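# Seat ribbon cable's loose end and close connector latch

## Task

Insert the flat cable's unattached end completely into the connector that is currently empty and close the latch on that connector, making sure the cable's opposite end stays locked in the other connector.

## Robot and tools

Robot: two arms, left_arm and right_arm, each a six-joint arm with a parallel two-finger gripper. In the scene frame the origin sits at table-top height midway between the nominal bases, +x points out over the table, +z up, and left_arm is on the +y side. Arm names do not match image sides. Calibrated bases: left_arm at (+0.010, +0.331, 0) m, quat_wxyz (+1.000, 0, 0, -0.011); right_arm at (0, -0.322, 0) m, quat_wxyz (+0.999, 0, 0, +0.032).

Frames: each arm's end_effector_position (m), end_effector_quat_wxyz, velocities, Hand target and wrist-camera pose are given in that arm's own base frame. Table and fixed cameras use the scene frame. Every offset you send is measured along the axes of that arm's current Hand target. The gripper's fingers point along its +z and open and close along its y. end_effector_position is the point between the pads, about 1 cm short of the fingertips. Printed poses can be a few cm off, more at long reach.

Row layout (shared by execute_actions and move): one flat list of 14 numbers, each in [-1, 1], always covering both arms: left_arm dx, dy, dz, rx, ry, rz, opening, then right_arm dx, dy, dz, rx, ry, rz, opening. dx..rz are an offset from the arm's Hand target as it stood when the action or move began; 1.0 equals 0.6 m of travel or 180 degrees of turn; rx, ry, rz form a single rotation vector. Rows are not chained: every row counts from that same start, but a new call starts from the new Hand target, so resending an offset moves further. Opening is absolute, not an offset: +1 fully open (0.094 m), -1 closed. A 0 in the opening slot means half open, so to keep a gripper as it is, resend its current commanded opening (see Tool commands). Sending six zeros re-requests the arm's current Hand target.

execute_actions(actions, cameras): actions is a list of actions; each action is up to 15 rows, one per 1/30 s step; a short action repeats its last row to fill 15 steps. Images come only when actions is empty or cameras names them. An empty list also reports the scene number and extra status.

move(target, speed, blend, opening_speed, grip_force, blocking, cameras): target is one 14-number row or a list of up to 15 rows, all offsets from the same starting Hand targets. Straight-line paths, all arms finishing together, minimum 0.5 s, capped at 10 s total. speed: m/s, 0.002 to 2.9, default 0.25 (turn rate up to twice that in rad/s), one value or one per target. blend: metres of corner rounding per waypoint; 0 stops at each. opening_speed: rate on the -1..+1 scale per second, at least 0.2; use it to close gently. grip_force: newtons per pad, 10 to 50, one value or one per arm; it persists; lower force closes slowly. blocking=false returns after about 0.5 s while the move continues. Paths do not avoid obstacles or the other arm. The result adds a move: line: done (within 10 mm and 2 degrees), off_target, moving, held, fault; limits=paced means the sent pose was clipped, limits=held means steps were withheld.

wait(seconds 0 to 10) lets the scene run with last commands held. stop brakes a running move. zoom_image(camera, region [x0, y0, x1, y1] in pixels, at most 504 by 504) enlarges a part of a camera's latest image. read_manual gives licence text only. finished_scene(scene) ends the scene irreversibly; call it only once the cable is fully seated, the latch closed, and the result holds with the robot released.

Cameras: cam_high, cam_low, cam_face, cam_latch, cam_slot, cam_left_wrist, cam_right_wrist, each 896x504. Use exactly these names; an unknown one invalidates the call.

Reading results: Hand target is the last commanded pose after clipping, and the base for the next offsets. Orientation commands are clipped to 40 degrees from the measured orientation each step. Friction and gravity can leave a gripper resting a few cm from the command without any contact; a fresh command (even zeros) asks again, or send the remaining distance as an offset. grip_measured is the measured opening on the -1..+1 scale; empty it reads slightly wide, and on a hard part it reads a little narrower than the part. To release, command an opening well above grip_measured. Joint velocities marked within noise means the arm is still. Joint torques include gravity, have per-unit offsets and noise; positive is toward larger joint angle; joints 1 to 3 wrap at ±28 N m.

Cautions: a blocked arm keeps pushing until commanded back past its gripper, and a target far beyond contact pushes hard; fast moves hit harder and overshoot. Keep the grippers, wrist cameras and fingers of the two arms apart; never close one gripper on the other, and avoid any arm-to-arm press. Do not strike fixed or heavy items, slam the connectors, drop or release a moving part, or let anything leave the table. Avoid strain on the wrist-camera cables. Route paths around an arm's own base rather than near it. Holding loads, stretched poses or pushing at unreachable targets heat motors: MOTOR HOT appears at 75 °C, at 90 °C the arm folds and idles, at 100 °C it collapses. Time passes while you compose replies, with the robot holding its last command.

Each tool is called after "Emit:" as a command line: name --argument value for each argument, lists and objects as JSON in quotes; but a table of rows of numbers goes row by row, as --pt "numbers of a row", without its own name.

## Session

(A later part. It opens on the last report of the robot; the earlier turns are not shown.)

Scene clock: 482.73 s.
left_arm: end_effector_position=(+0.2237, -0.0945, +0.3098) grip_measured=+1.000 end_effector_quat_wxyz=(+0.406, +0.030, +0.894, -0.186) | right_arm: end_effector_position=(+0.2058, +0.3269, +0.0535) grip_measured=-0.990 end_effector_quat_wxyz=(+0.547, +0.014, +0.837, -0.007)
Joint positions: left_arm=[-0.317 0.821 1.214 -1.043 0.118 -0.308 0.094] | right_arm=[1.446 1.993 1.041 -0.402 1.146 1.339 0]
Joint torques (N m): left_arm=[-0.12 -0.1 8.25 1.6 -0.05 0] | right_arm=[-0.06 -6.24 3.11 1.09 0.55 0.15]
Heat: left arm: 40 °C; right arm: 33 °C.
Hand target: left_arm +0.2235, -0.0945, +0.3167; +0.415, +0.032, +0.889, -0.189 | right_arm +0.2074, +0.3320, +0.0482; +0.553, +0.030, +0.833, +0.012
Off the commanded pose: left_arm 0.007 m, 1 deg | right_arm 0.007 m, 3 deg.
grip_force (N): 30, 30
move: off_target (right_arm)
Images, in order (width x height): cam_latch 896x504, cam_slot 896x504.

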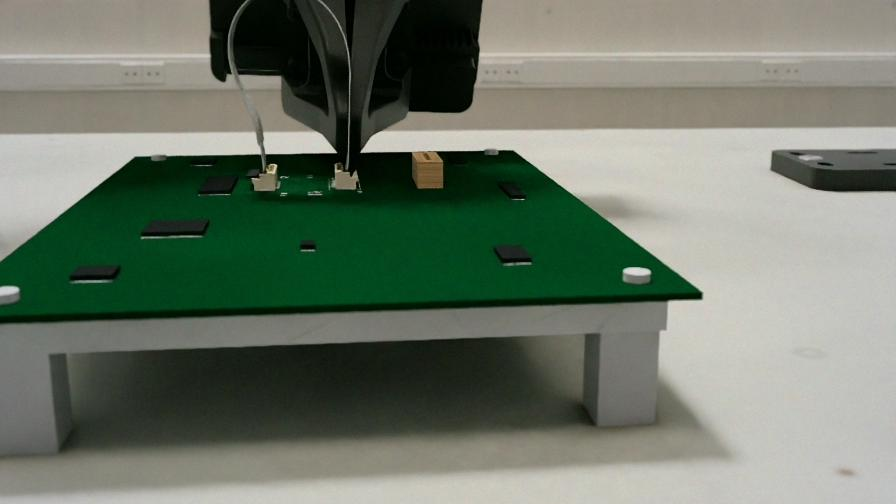

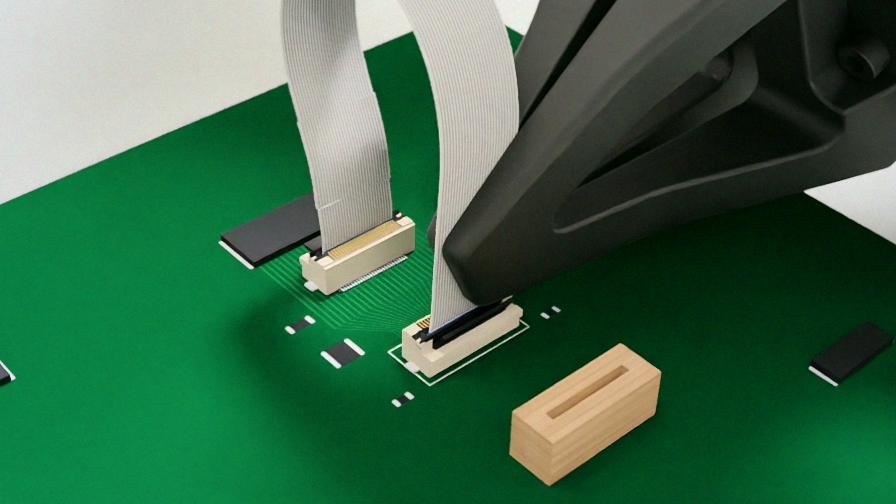

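Emit:
move --pt "0 0 0 0 0 0 1 -0.0092 0.0005 -0.0039 0 0 0 -1" --pt "0 0 0 0 0 0 1 -0.0092 0.0005 -0.0039 0 0 0 -0.65" --speed 0.03 --opening_speed 0.4 --cameras '["cam_latch","cam_slot"]'

Emit:
zoom_image --camera "cam_slot" --region '[390, 250, 530, 390]'

Emit:
zoom_image --camera "cam_latch" --region '[325, 145, 385, 205]'

Scene clock: 494.20 s.
left_arm: end_effector_position=(+0.2237, -0.0945, +0.3098) grip_measured=+1.000 end_effector_quat_wxyz=(+0.406, +0.030, +0.894, -0.186) | right_arm: end_effector_position=(+0.2051, +0.3314, +0.0518) grip_measured=-0.652 end_effector_quat_wxyz=(+0.541, +0.020, +0.841, +0.007)
Joint positions: left_arm=[-0.317 0.821 1.214 -1.043 0.118 -0.308 0.094] | right_arm=[1.446 1.993 1.041 -0.376 1.13 1.34 0.016]
Joint torques (N m): left_arm=[-0.06 -0.18 8.23 1.58 -0.01 -0.02] | right_arm=[-0.06 -7.5 3.37 0.77 0.69 0.08]
Heat: left arm: 40 °C; right arm: 33 °C.
Hand target: left_arm +0.2235, -0.0945, +0.3167; +0.415, +0.032, +0.889, -0.189 | right_arm +0.2074, +0.3320, +0.0542; +0.553, +0.030, +0.833, +0.013
Off the commanded pose: left_arm 0.007 m, 1 deg | right_arm 0.003 m, 2 deg.
grip_force (N): 30, 30
move: done; target 2's new opening was sent with right_arm's hand 0.005 m and 3 deg from that target
Images, in order (width x height): cam_latch 896x504, cam_slot 896x504.

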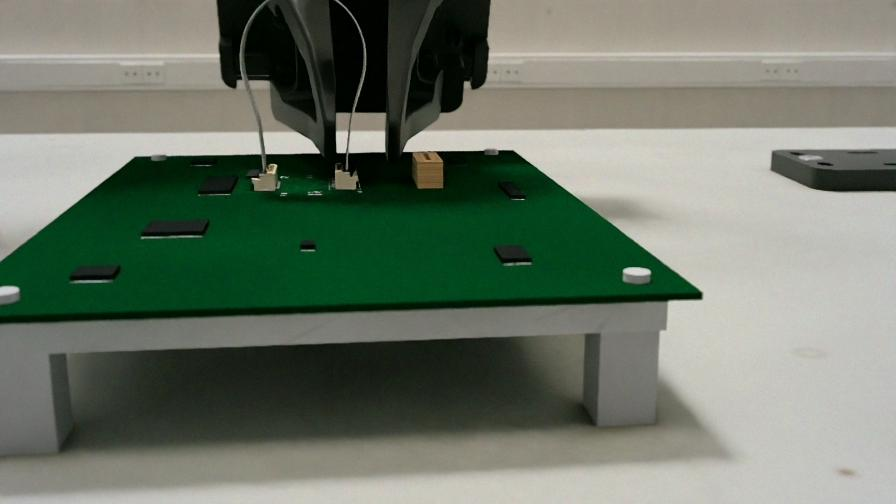

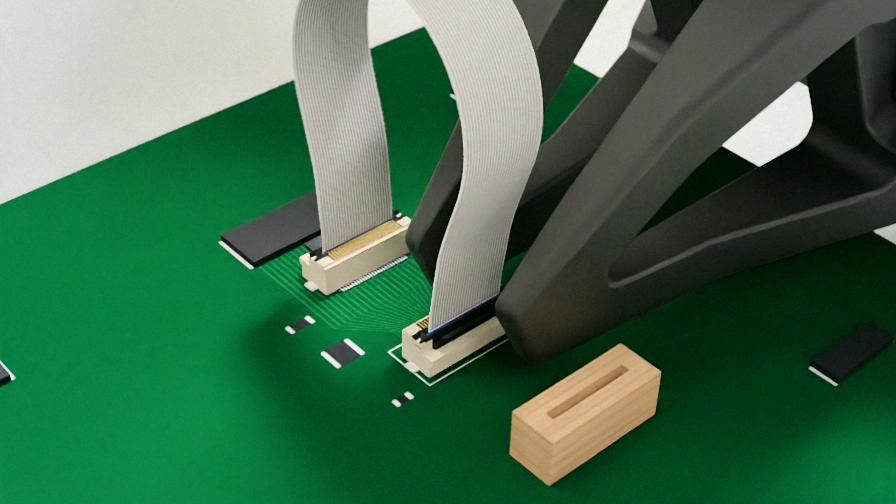

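Scaled by 3.600 from the camera's 896x504 image, which has a finer 1280x720 frame.

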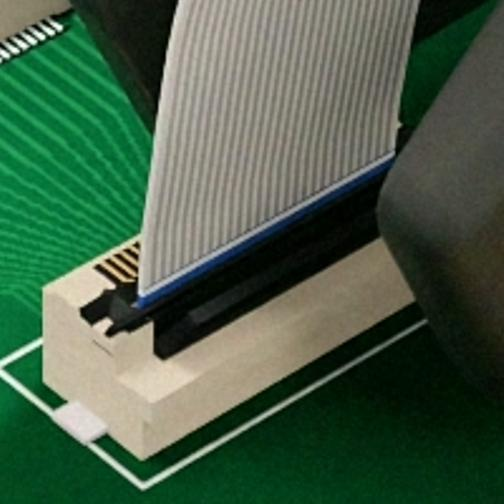

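Scaled by 8.400 from the camera's 896x504 image, which has a finer 1280x720 frame.

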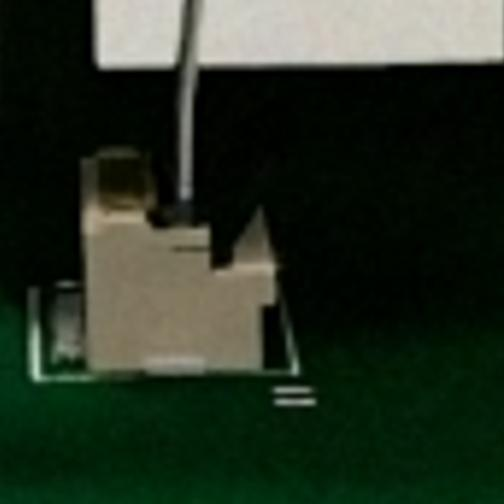

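Emit:
move --pt "0 0 0 0 0 0 1 0.0003 -0.0052 0 0 0 0 -0.65" --pt "0 0 0 0 0 0 1 0.0199 -0.0071 -0.0730 0 0 0 -0.65" --speed 0.06 --cameras '["cam_latch","cam_slot"]'

Scene clock: 498.53 s.
left_arm: end_effector_position=(+0.2237, -0.0945, +0.3098) grip_measured=+1.000 end_effector_quat_wxyz=(+0.406, +0.030, +0.894, -0.186) | right_arm: end_effector_position=(+0.1605, +0.3248, +0.0539) grip_measured=-0.652 end_effector_quat_wxyz=(+0.536, +0.027, +0.844, +0.010)
Joint positions: left_arm=[-0.317 0.821 1.214 -1.043 0.118 -0.308 0.094] | right_arm=[1.576 2.01 1.099 -0.698 1.13 1.664 0.016]
Joint torques (N m): left_arm=[-0.02 -0.27 8.4 1.61 -0.01 -0.01] | right_arm=[0.34 -6.82 5.07 0.03 0.82 0.13]
Heat: left arm: 40 °C; right arm: 33 °C.
Hand target: left_arm +0.2235, -0.0945, +0.3167; +0.415, +0.032, +0.889, -0.189 | right_arm +0.1623, +0.3290, +0.0601; +0.553, +0.030, +0.833, +0.013
Off the commanded pose: left_arm 0.007 m, 1 deg | right_arm 0.008 m, 2 deg.
grip_force (N): 30, 30
move: done
Images, in order (width x height): cam_latch 896x504, cam_slot 896x504.

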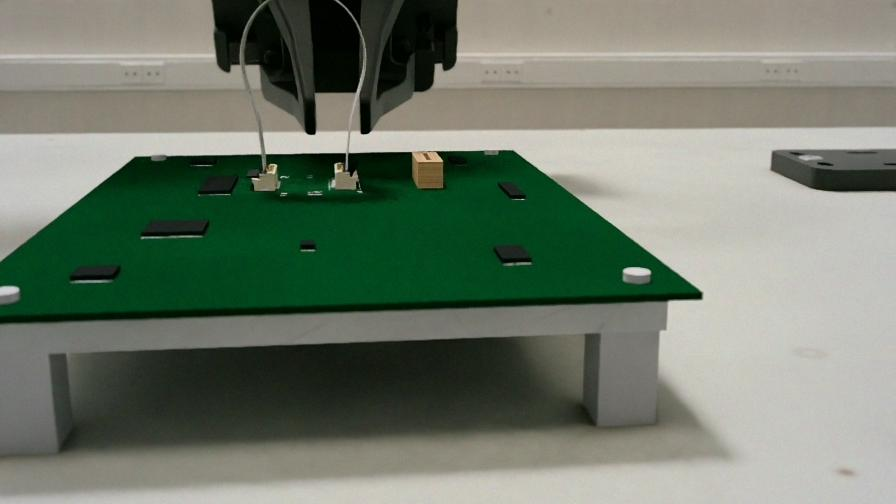

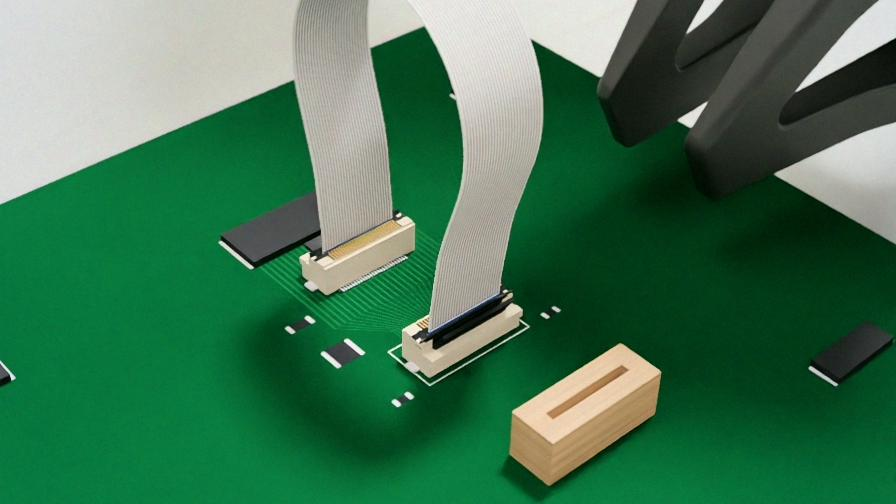

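Emit:
zoom_image --camera "cam_slot" --region '[390, 270, 530, 390]'

Emit:
zoom_image --camera "cam_latch" --region '[325, 145, 385, 205]'

Scaled by 3.600 from the camera's 896x504 image, which has a finer 1280x720 frame.

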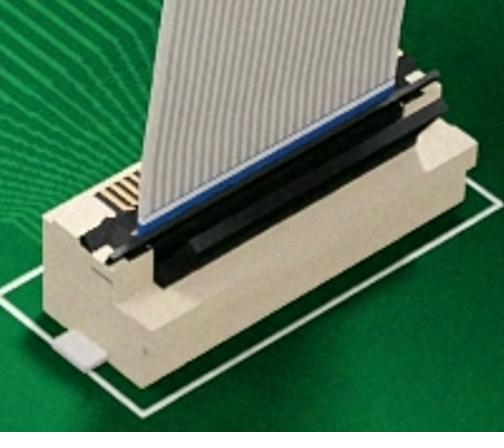

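Scaled by 8.400 from the camera's 896x504 image, which has a finer 1280x720 frame.

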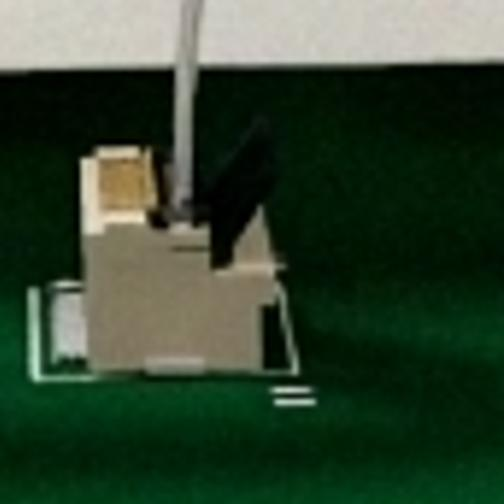

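Emit:
zoom_image --camera "cam_latch" --region '[245, 145, 305, 205]'

Emit:
zoom_image --camera "cam_face" --region '[420, 180, 560, 270]'

Scaled by 8.400 from the camera's 896x504 image, which has a finer 1280x720 frame.

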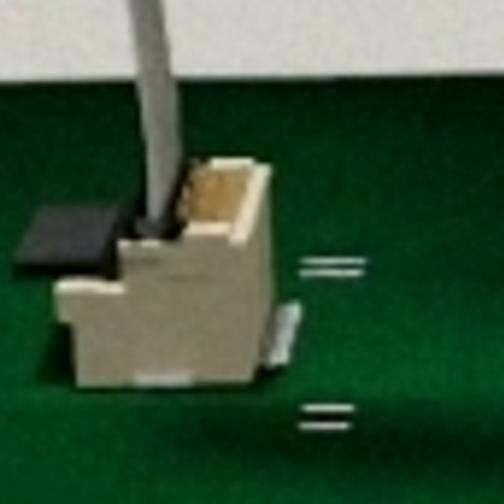

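This scene's latest camera images include none from cam_face. They are from: cam_latch, cam_slot. cam_face's image comes with the result of a call that names it in "cameras".

Emit:
move --target '[0,0,0,0,0,0,1,-0.0178,0.0111,-0.0079,0.051,0.025,0.077,-1]' --speed 0.08 --cameras '["cam_latch","cam_slot"]'

Scene clock: 512.93 s.
left_arm: end_effector_position=(+0.2237, -0.0945, +0.3098) grip_measured=+1.000 end_effector_quat_wxyz=(+0.406, +0.030, +0.894, -0.186) | right_arm: end_effector_position=(+0.1571, +0.3332, +0.0682) grip_measured=-0.991 end_effector_quat_wxyz=(+0.496, +0.171, +0.851, +0.015)
Joint positions: left_arm=[-0.317 0.821 1.214 -1.043 0.118 -0.308 0.094] | right_arm=[1.557 2.105 1.376 -1.097 1.019 2.098 0]
Joint torques (N m): left_arm=[0.01 -0.21 8.28 1.58 -0.03 0.02] | right_arm=[-0.62 -7.61 5.29 -0.35 0.68 0.1]
Heat: left arm: 40 °C; right arm: 33 °C.
Hand target: left_arm +0.2235, -0.0945, +0.3167; +0.415, +0.032, +0.889, -0.189 | right_arm +0.1623, +0.3351, +0.0722; +0.510, +0.174, +0.842, +0.014
Off the commanded pose: left_arm 0.007 m, 1 deg | right_arm 0.007 m, 2 deg.
joint sent to its limit (right arm) — joint 6 (wrist roll), upper limit. The joint targets still meet the commanded pose.
grip_force (N): 30, 30
move: done
Images, in order (width x height): cam_latch 896x504, cam_slot 896x504.

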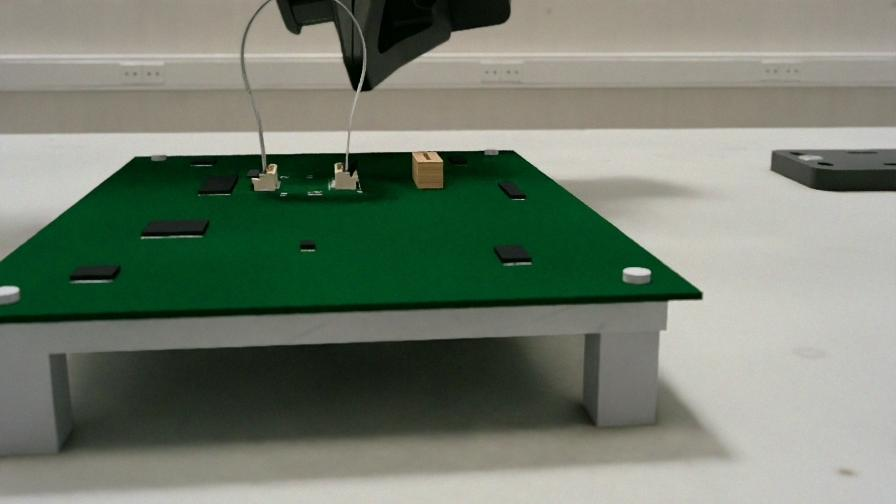

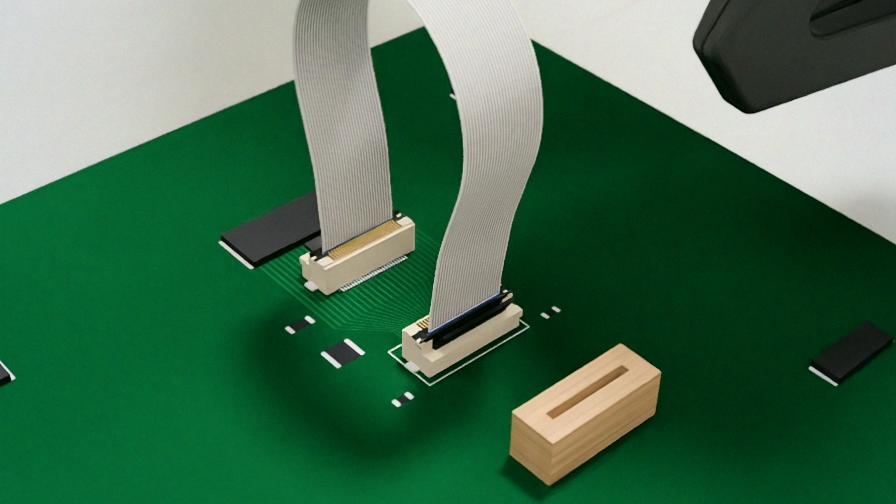

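Emit:
move --pt "0 0 0 0 0 0 1 0.0051 0.0157 -0.0026 0 0 -0.056 -1" --pt "0 0 0 0 0 0 1 -0.0262 0.0378 0.0697 0 0 -0.056 -1" --speed 0.06 --cameras '["cam_latch","cam_slot","cam_face"]'

Scene clock: 525.47 s.
left_arm: end_effector_position=(+0.2237, -0.0945, +0.3098) grip_measured=+1.000 end_effector_quat_wxyz=(+0.406, +0.030, +0.894, -0.186) | right_arm: end_effector_position=(+0.2059, +0.3429, +0.0573) grip_measured=-0.991 end_effector_quat_wxyz=(+0.491, +0.089, +0.865, -0.048)
Joint positions: left_arm=[-0.317 0.821 1.214 -1.043 0.118 -0.308 0.094] | right_arm=[1.424 2.142 1.401 -0.919 1.03 1.68 0]
Joint torques (N m): left_arm=[0.02 -0.29 8.27 1.54 -0.01 0.03] | right_arm=[-0.35 -10.85 3.34 0.25 0.79 0.02]
Heat: left arm: 40 °C; right arm: 33 °C.
Hand target: left_arm +0.2235, -0.0945, +0.3167; +0.415, +0.032, +0.889, -0.189 | right_arm +0.2114, +0.3450, +0.0700; +0.509, +0.099, +0.854, -0.031
Off the commanded pose: left_arm 0.007 m, 1 deg | right_arm 0.014 m, 3 deg.
grip_force (N): 30, 30
move: off_target (right_arm)
Images, in order (width x height): cam_face 896x504, cam_latch 896x504, cam_slot 896x504.

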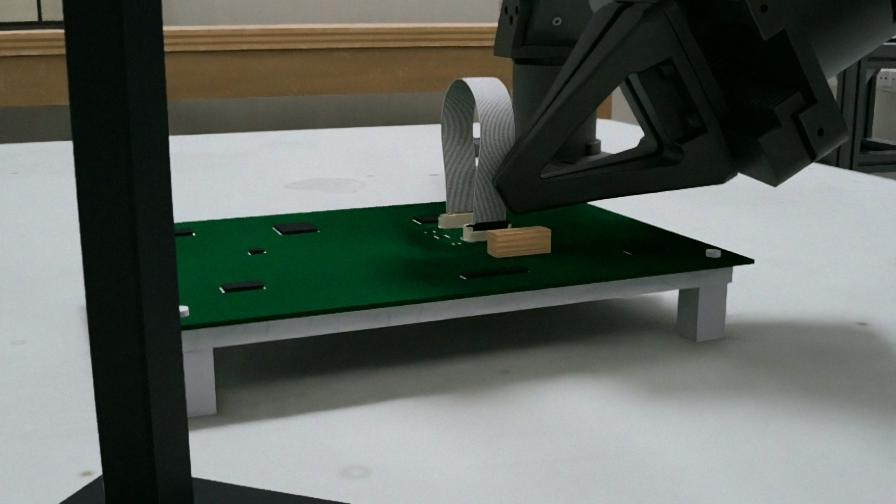

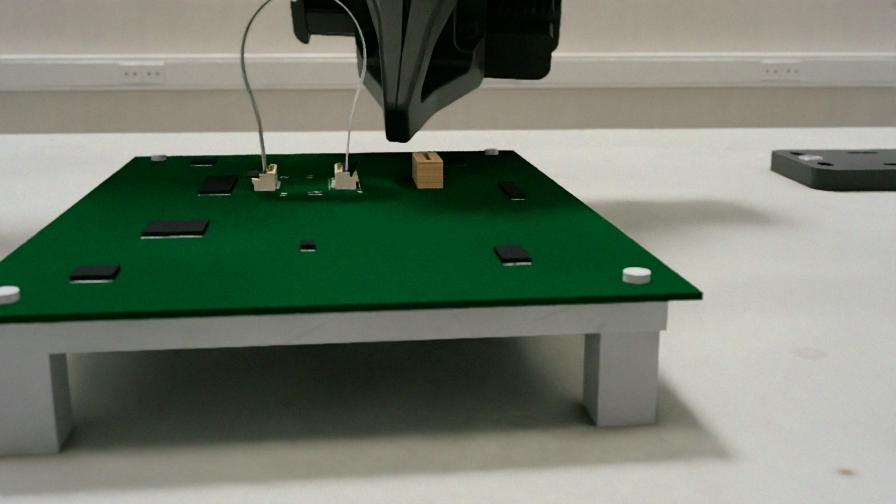

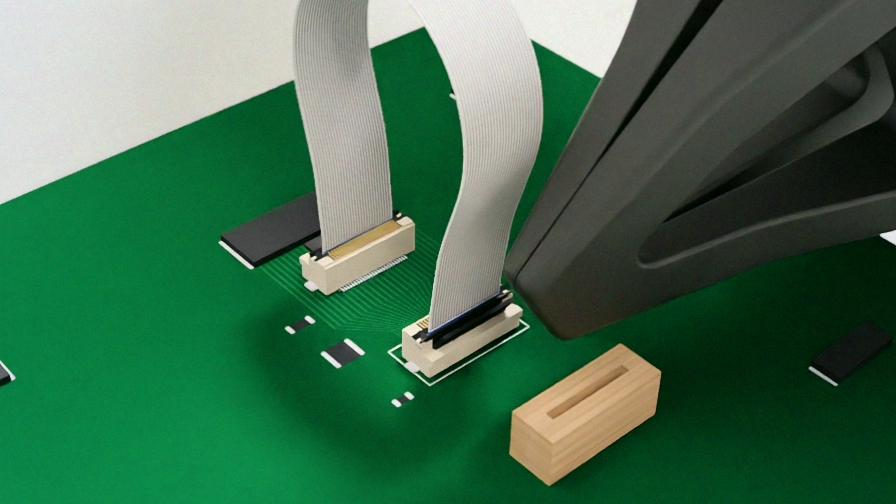

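Emit:
move --target '[0,0,0,0,0,0,1,-0.0043,-0.0096,0,0,0,0,-1]' --speed 0.03 --cameras '["cam_latch","cam_slot"]'

Scene clock: 529.33 s.
left_arm: end_effector_position=(+0.2237, -0.0945, +0.3098) grip_measured=+1.000 end_effector_quat_wxyz=(+0.406, +0.030, +0.894, -0.186) | right_arm: end_effector_position=(+0.2048, +0.3357, +0.0507) grip_measured=-0.991 end_effector_quat_wxyz=(+0.491, +0.082, +0.866, -0.058)
Joint positions: left_arm=[-0.317 0.821 1.214 -1.043 0.118 -0.308 0.094] | right_arm=[1.424 2.142 1.369 -0.908 1.03 1.675 0]
Joint torques (N m): left_arm=[-0.08 -0.23 8.2 1.58 0.02 0.02] | right_arm=[-0.54 -12.67 3.26 0.22 0.79 0.03]
Heat: left arm: 40 °C; right arm: 34 °C.
Hand target: left_arm +0.2235, -0.0945, +0.3167; +0.415, +0.032, +0.889, -0.189 | right_arm +0.2114, +0.3390, +0.0720; +0.509, +0.099, +0.854, -0.031
Off the commanded pose: left_arm 0.007 m, 1 deg | right_arm 0.023 m, 4 deg.
grip_force (N): 30, 30
move: off_target (right_arm)
Images, in order (width x height): cam_latch 896x504, cam_slot 896x504.

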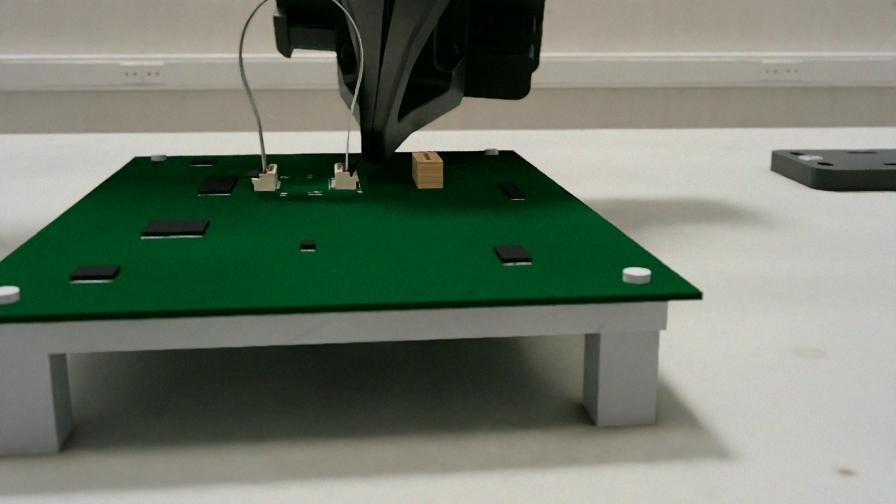

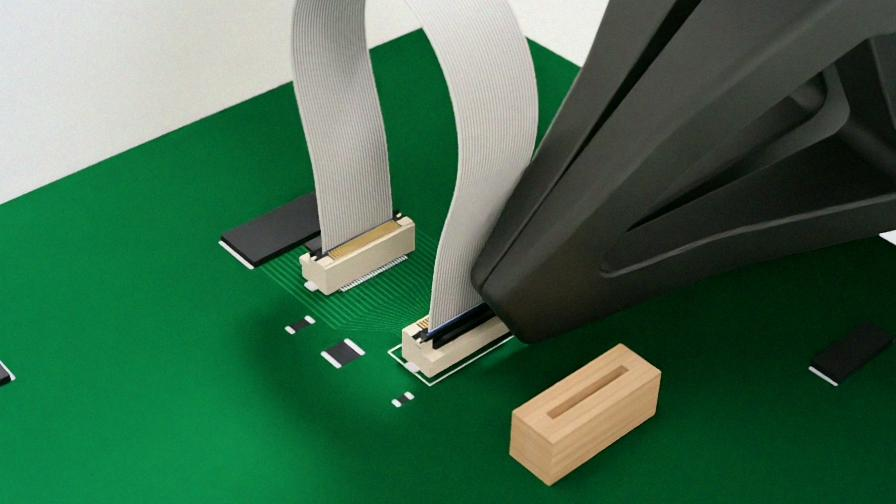

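Emit:
zoom_image --camera "cam_slot" --region '[410, 220, 570, 380]'

Emit:
zoom_image --camera "cam_latch" --region '[325, 125, 405, 205]'

Scaled by 3.150 from the camera's 896x504 image, which has a finer 1280x720 frame.

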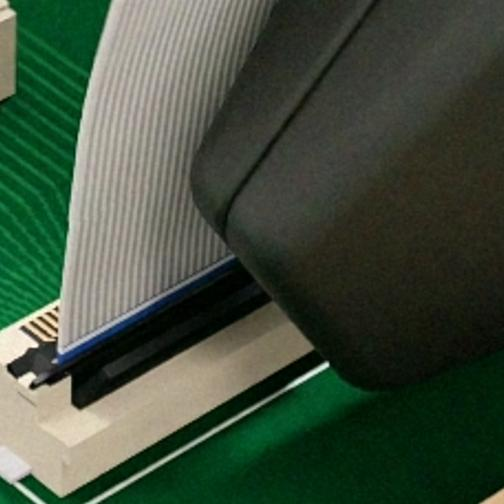

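Scaled by 6.300 from the camera's 896x504 image, which has a finer 1280x720 frame.

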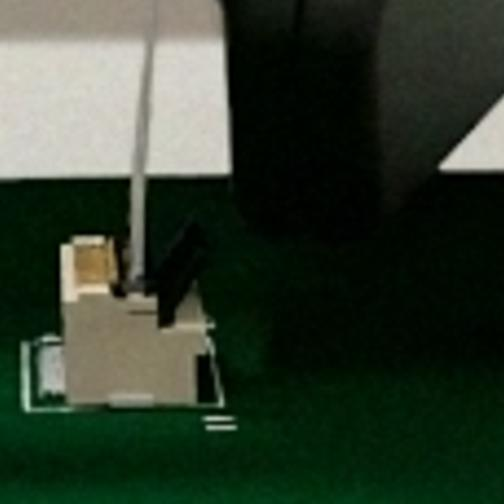

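Emit:
move --target '[0,0,0,0,0,0,1,-0.0105,0.0006,-0.0057,0,0,0,-1]' --speed 0.03

Scene clock: 532.03 s.
left_arm: end_effector_position=(+0.2237, -0.0945, +0.3098) grip_measured=+1.000 end_effector_quat_wxyz=(+0.406, +0.030, +0.894, -0.186) | right_arm: end_effector_position=(+0.2050, +0.3369, +0.0566) grip_measured=-0.991 end_effector_quat_wxyz=(+0.491, +0.085, +0.865, -0.051)
Joint positions: left_arm=[-0.317 0.821 1.214 -1.043 0.118 -0.308 0.094] | right_arm=[1.424 2.124 1.369 -0.907 1.03 1.673 0]
Joint torques (N m): left_arm=[0.1 -0.13 8.25 1.57 -0.04 0] | right_arm=[-0.54 -12.29 4.14 0.05 0.8 0.04]
Heat: left arm: 40 °C; right arm: 35 °C.
Hand target: left_arm +0.2235, -0.0945, +0.3167; +0.415, +0.032, +0.889, -0.189 | right_arm +0.2115, +0.3390, +0.0792; +0.509, +0.099, +0.854, -0.031
Off the commanded pose: left_arm 0.007 m, 1 deg | right_arm 0.024 m, 4 deg.
grip_force (N): 30, 30
move: off_target (right_arm)

Emit:
move --target '[0,0,0,0,0,0,1,-0.0073,0.0004,-0.0040,0,0,0,-1]' --speed 0.03

Scene clock: 533.80 s.
left_arm: end_effector_position=(+0.2237, -0.0945, +0.3098) grip_measured=+1.000 end_effector_quat_wxyz=(+0.406, +0.030, +0.894, -0.186) | right_arm: end_effector_position=(+0.2050, +0.3370, +0.0598) grip_measured=-0.991 end_effector_quat_wxyz=(+0.491, +0.086, +0.865, -0.048)
Joint positions: left_arm=[-0.317 0.821 1.214 -1.043 0.118 -0.308 0.094] | right_arm=[1.424 2.115 1.369 -0.91 1.03 1.671 0]
Joint torques (N m): left_arm=[0.02 -0.2 8.4 1.58 -0.02 0.04] | right_arm=[-0.54 -12.25 4.79 -0.06 0.79 0.04]
Heat: left arm: 40 °C; right arm: 36 °C.
Hand target: left_arm +0.2235, -0.0945, +0.3167; +0.415, +0.032, +0.889, -0.189 | right_arm +0.2115, +0.3391, +0.0842; +0.509, +0.099, +0.854, -0.031
Off the commanded pose: left_arm 0.007 m, 1 deg | right_arm 0.025 m, 3 deg.
grip_force (N): 30, 30
move: off_target (right_arm)

Emit:
move --target '[0,0,0,0,0,0,1,-0.0022,-0.0147,0.0023,0,0,0,-1]' --speed 0.03 --cameras '["cam_latch","cam_slot"]'

Emit:
zoom_image --camera "cam_slot" --region '[410, 220, 570, 380]'

Emit:
zoom_image --camera "cam_latch" --region '[325, 125, 405, 205]'

Scene clock: 535.70 s.
left_arm: end_effector_position=(+0.2237, -0.0945, +0.3098) grip_measured=+1.000 end_effector_quat_wxyz=(+0.406, +0.030, +0.894, -0.186) | right_arm: end_effector_position=(+0.2051, +0.3301, +0.0644) grip_measured=-0.991 end_effector_quat_wxyz=(+0.491, +0.086, +0.865, -0.050)
Joint positions: left_arm=[-0.317 0.821 1.214 -1.043 0.118 -0.308 0.094] | right_arm=[1.421 2.085 1.341 -0.91 1.03 1.665 0]
Joint torques (N m): left_arm=[0.01 -0.18 8.28 1.57 -0.03 0.04] | right_arm=[-0.55 -12.05 3.36 0.13 0.8 0.03]
Heat: left arm: 40 °C; right arm: 36 °C.
Hand target: left_arm +0.2235, -0.0945, +0.3167; +0.415, +0.032, +0.889, -0.189 | right_arm +0.2115, +0.3300, +0.0842; +0.509, +0.099, +0.854, -0.031
Off the commanded pose: left_arm 0.007 m, 1 deg | right_arm 0.021 m, 4 deg.
grip_force (N): 30, 30
move: off_target (right_arm)
Images, in order (width x height): cam_latch 896x504, cam_slot 896x504.

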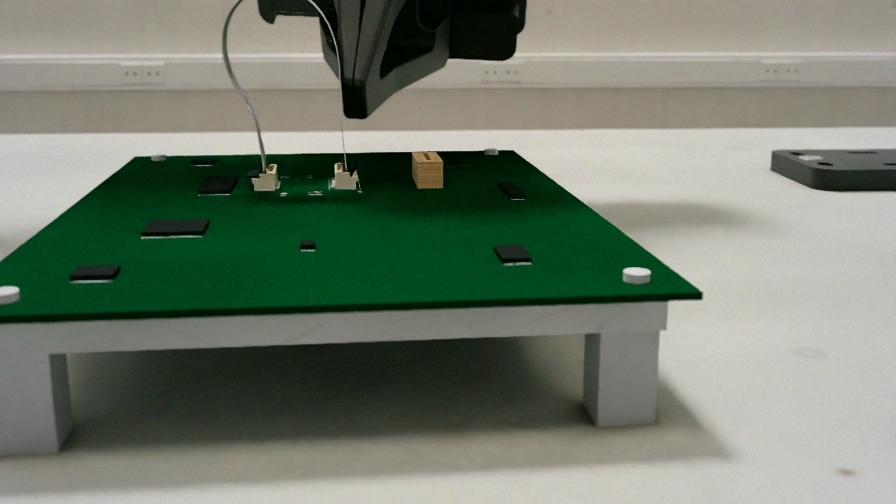

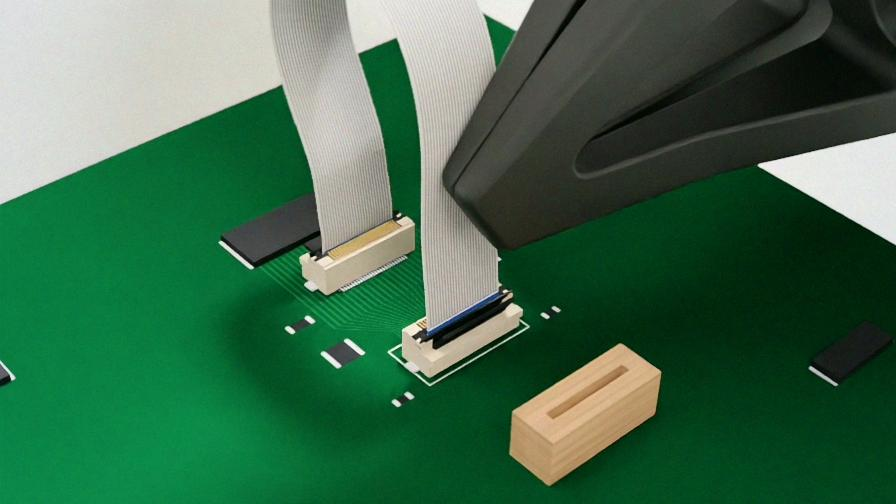

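Scaled by 3.150 from the camera's 896x504 image, which has a finer 1280x720 frame.

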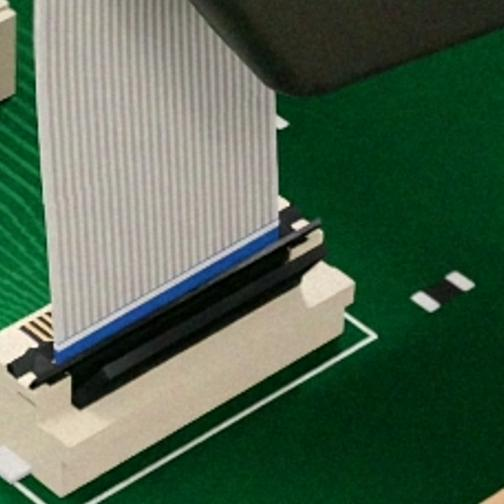

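Scaled by 6.300 from the camera's 896x504 image, which has a finer 1280x720 frame.

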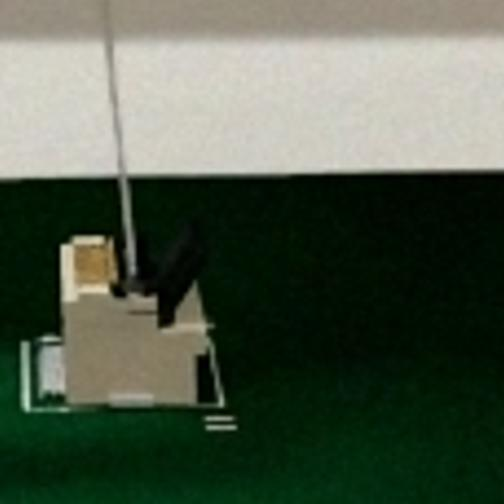

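Emit:
move --target '[0,0,0,0,0,0,1,0.0160,0.0090,0.0064,0,0,0,-1]' --speed 0.04

Scene clock: 538.47 s.
left_arm: end_effector_position=(+0.2237, -0.0945, +0.3098) grip_measured=+1.000 end_effector_quat_wxyz=(+0.406, +0.030, +0.894, -0.186) | right_arm: end_effector_position=(+0.2053, +0.3311, +0.0643) grip_measured=-0.991 end_effector_quat_wxyz=(+0.491, +0.087, +0.865, -0.047)
Joint positions: left_arm=[-0.317 0.821 1.214 -1.043 0.118 -0.308 0.094] | right_arm=[1.421 2.085 1.341 -0.904 1.03 1.665 0]
Joint torques (N m): left_arm=[0.1 -0.32 8.24 1.59 -0.03 0.04] | right_arm=[-0.39 -9.24 4.51 0.24 0.79 0.07]
Heat: left arm: 40 °C; right arm: 36 °C.
Hand target: left_arm +0.2235, -0.0945, +0.3167; +0.415, +0.032, +0.889, -0.189 | right_arm +0.2114, +0.3360, +0.0742; +0.509, +0.099, +0.854, -0.031
Off the commanded pose: left_arm 0.007 m, 1 deg | right_arm 0.013 m, 3 deg.
grip_force (N): 30, 30
move: off_target (right_arm)

Emit:
move --target '[0,0,0,0,0,0,1,0.0087,0.0,0.0045,0,0,0,-1]' --speed 0.03

Scene clock: 539.80 s.
left_arm: end_effector_position=(+0.2237, -0.0945, +0.3098) grip_measured=+1.000 end_effector_quat_wxyz=(+0.406, +0.030, +0.894, -0.186) | right_arm: end_effector_position=(+0.2057, +0.3342, +0.0641) grip_measured=-0.991 end_effector_quat_wxyz=(+0.492, +0.092, +0.865, -0.039)
Joint positions: left_arm=[-0.317 0.821 1.214 -1.043 0.118 -0.308 0.094] | right_arm=[1.421 2.085 1.341 -0.885 1.03 1.665 0]
Joint torques (N m): left_arm=[0.13 -0.31 8.32 1.61 -0.04 0.07] | right_arm=[-0.36 -8.4 3.93 0.29 0.79 0.08]
Heat: left arm: 40 °C; right arm: 36 °C.
Hand target: left_arm +0.2235, -0.0945, +0.3167; +0.415, +0.032, +0.889, -0.189 | right_arm +0.2114, +0.3363, +0.0684; +0.509, +0.099, +0.854, -0.031
Off the commanded pose: left_arm 0.007 m, 1 deg | right_arm 0.007 m, 3 deg.
grip_force (N): 30, 30
move: off_target (right_arm)

Emit:
move --target '[0,0,0,0,0,0,1,0.0071,-0.002,0.0043,0,0,0,-1]' --speed 0.03

Scene clock: 541.30 s.
left_arm: end_effector_position=(+0.2237, -0.0945, +0.3098) grip_measured=+1.000 end_effector_quat_wxyz=(+0.406, +0.030, +0.894, -0.186) | right_arm: end_effector_position=(+0.2060, +0.3357, +0.0626) grip_measured=-0.991 end_effector_quat_wxyz=(+0.492, +0.095, +0.865, -0.033)
Joint positions: left_arm=[-0.317 0.821 1.214 -1.043 0.118 -0.308 0.094] | right_arm=[1.421 2.085 1.335 -0.865 1.03 1.665 0]
Joint torques (N m): left_arm=[0.16 -0.24 8.16 1.61 -0.02 -0.01] | right_arm=[-0.4 -7.95 3.38 0.31 0.79 0.06]
Heat: left arm: 40 °C; right arm: 36 °C.
Hand target: left_arm +0.2235, -0.0945, +0.3167; +0.415, +0.032, +0.889, -0.189 | right_arm +0.2114, +0.3353, +0.0633; +0.509, +0.099, +0.854, -0.031
Off the commanded pose: left_arm 0.007 m, 1 deg | right_arm 0.005 m, 2 deg.
grip_force (N): 30, 30
move: done

Emit:
move --target '[0,0,0,0,0,0,1,0.0051,-0.0052,0.0040,0,0,0,-1]' --speed 0.03 --cameras '["cam_latch","cam_slot"]'

Emit:
zoom_image --camera "cam_slot" --region '[410, 220, 570, 380]'

Emit:
zoom_image --camera "cam_latch" --region '[325, 125, 405, 205]'

Scene clock: 543.67 s.
left_arm: end_effector_position=(+0.2237, -0.0945, +0.3098) grip_measured=+1.000 end_effector_quat_wxyz=(+0.406, +0.030, +0.894, -0.186) | right_arm: end_effector_position=(+0.2056, +0.3331, +0.0579) grip_measured=-0.991 end_effector_quat_wxyz=(+0.492, +0.095, +0.865, -0.032)
Joint positions: left_arm=[-0.317 0.821 1.214 -1.043 0.118 -0.308 0.094] | right_arm=[1.421 2.085 1.313 -0.843 1.03 1.665 0]
Joint torques (N m): left_arm=[0.01 -0.16 8.36 1.59 0 -0.03] | right_arm=[-0.51 -8.08 3.34 0.32 0.79 0.04]
Heat: left arm: 40 °C; right arm: 36 °C.
Hand target: left_arm +0.2235, -0.0945, +0.3167; +0.415, +0.032, +0.889, -0.189 | right_arm +0.2114, +0.3324, +0.0594; +0.509, +0.099, +0.854, -0.031
Off the commanded pose: left_arm 0.007 m, 1 deg | right_arm 0.006 m, 2 deg.
grip_force (N): 30, 30
move: done
Images, in order (width x height): cam_latch 896x504, cam_slot 896x504.

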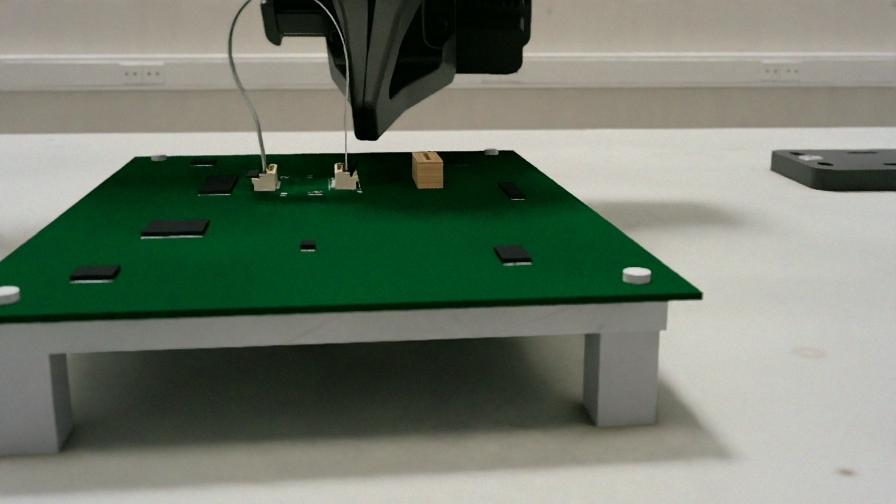

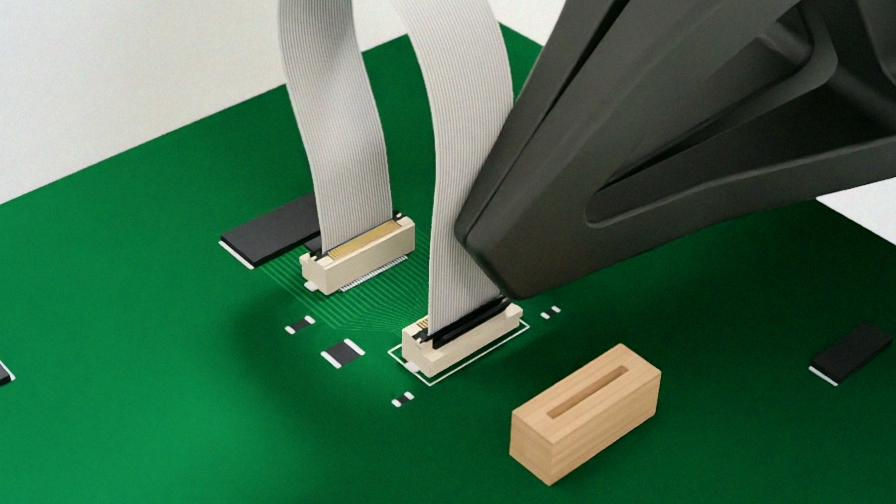

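Scaled by 3.150 from the camera's 896x504 image, which has a finer 1280x720 frame.

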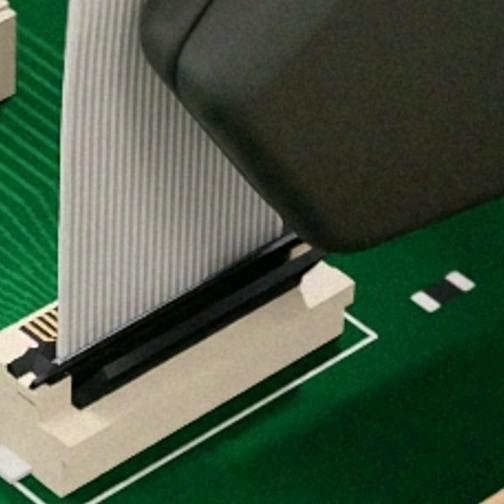

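Scaled by 6.300 from the camera's 896x504 image, which has a finer 1280x720 frame.

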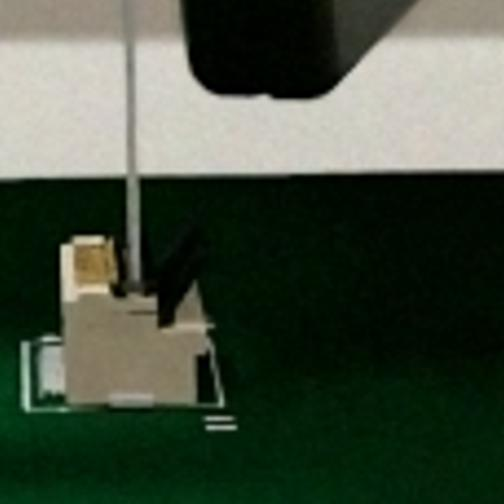

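Emit:
move --target '[0,0,0,0,0,0,1,0.0058,-0.0020,0.0038,0,0,0,-1]' --speed 0.03 --cameras '["cam_latch","cam_slot"]'

Emit:
zoom_image --camera "cam_slot" --region '[410, 220, 570, 380]'

Emit:
zoom_image --camera "cam_latch" --region '[325, 125, 405, 205]'

Scene clock: 546.47 s.
left_arm: end_effector_position=(+0.2237, -0.0945, +0.3098) grip_measured=+1.000 end_effector_quat_wxyz=(+0.406, +0.030, +0.894, -0.186) | right_arm: end_effector_position=(+0.2055, +0.3326, +0.0553) grip_measured=-0.991 end_effector_quat_wxyz=(+0.492, +0.096, +0.865, -0.030)
Joint positions: left_arm=[-0.317 0.821 1.214 -1.043 0.118 -0.308 0.094] | right_arm=[1.421 2.085 1.301 -0.825 1.03 1.664 0]
Joint torques (N m): left_arm=[0.01 -0.4 8.29 1.6 -0.01 0.01] | right_arm=[-0.59 -7.72 3.29 0.31 0.79 0.02]
Heat: left arm: 40 °C; right arm: 36 °C.
Hand target: left_arm +0.2235, -0.0945, +0.3167; +0.415, +0.032, +0.889, -0.189 | right_arm +0.2115, +0.3313, +0.0552; +0.509, +0.099, +0.854, -0.031
Off the commanded pose: left_arm 0.007 m, 1 deg | right_arm 0.006 m, 2 deg.
grip_force (N): 30, 30
move: done
Images, in order (width x height): cam_latch 896x504, cam_slot 896x504.

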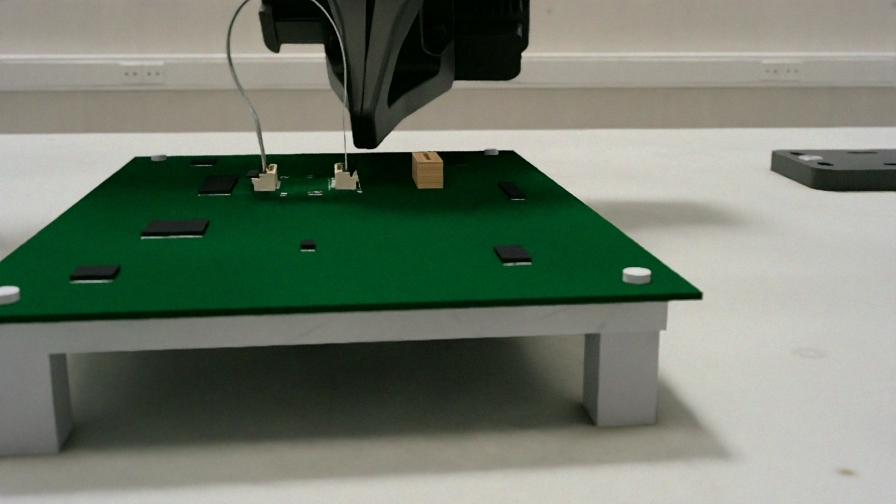

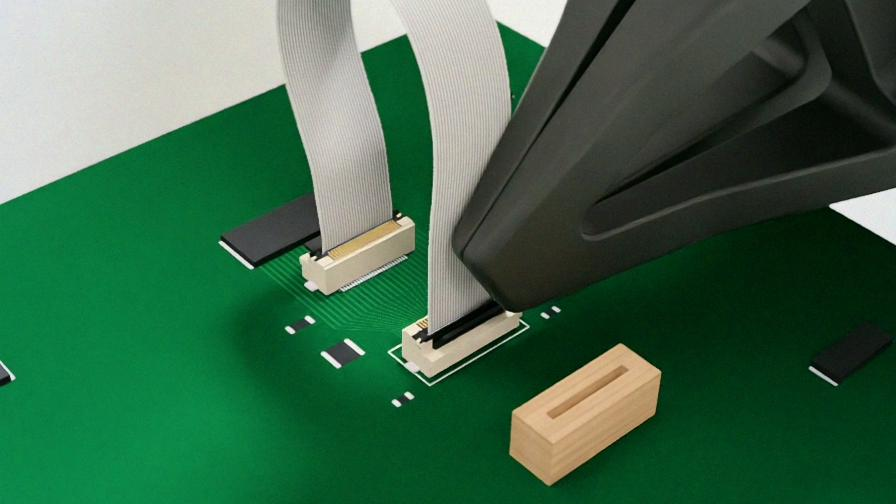

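Scaled by 3.150 from the camera's 896x504 image, which has a finer 1280x720 frame.

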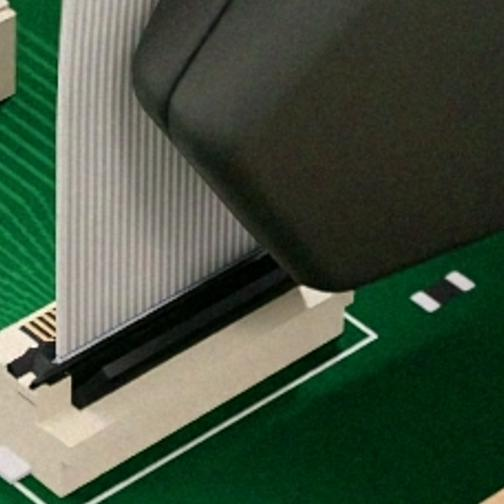

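Scaled by 6.300 from the camera's 896x504 image, which has a finer 1280x720 frame.

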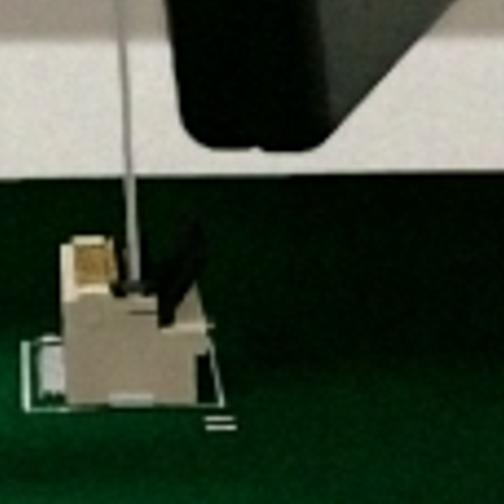

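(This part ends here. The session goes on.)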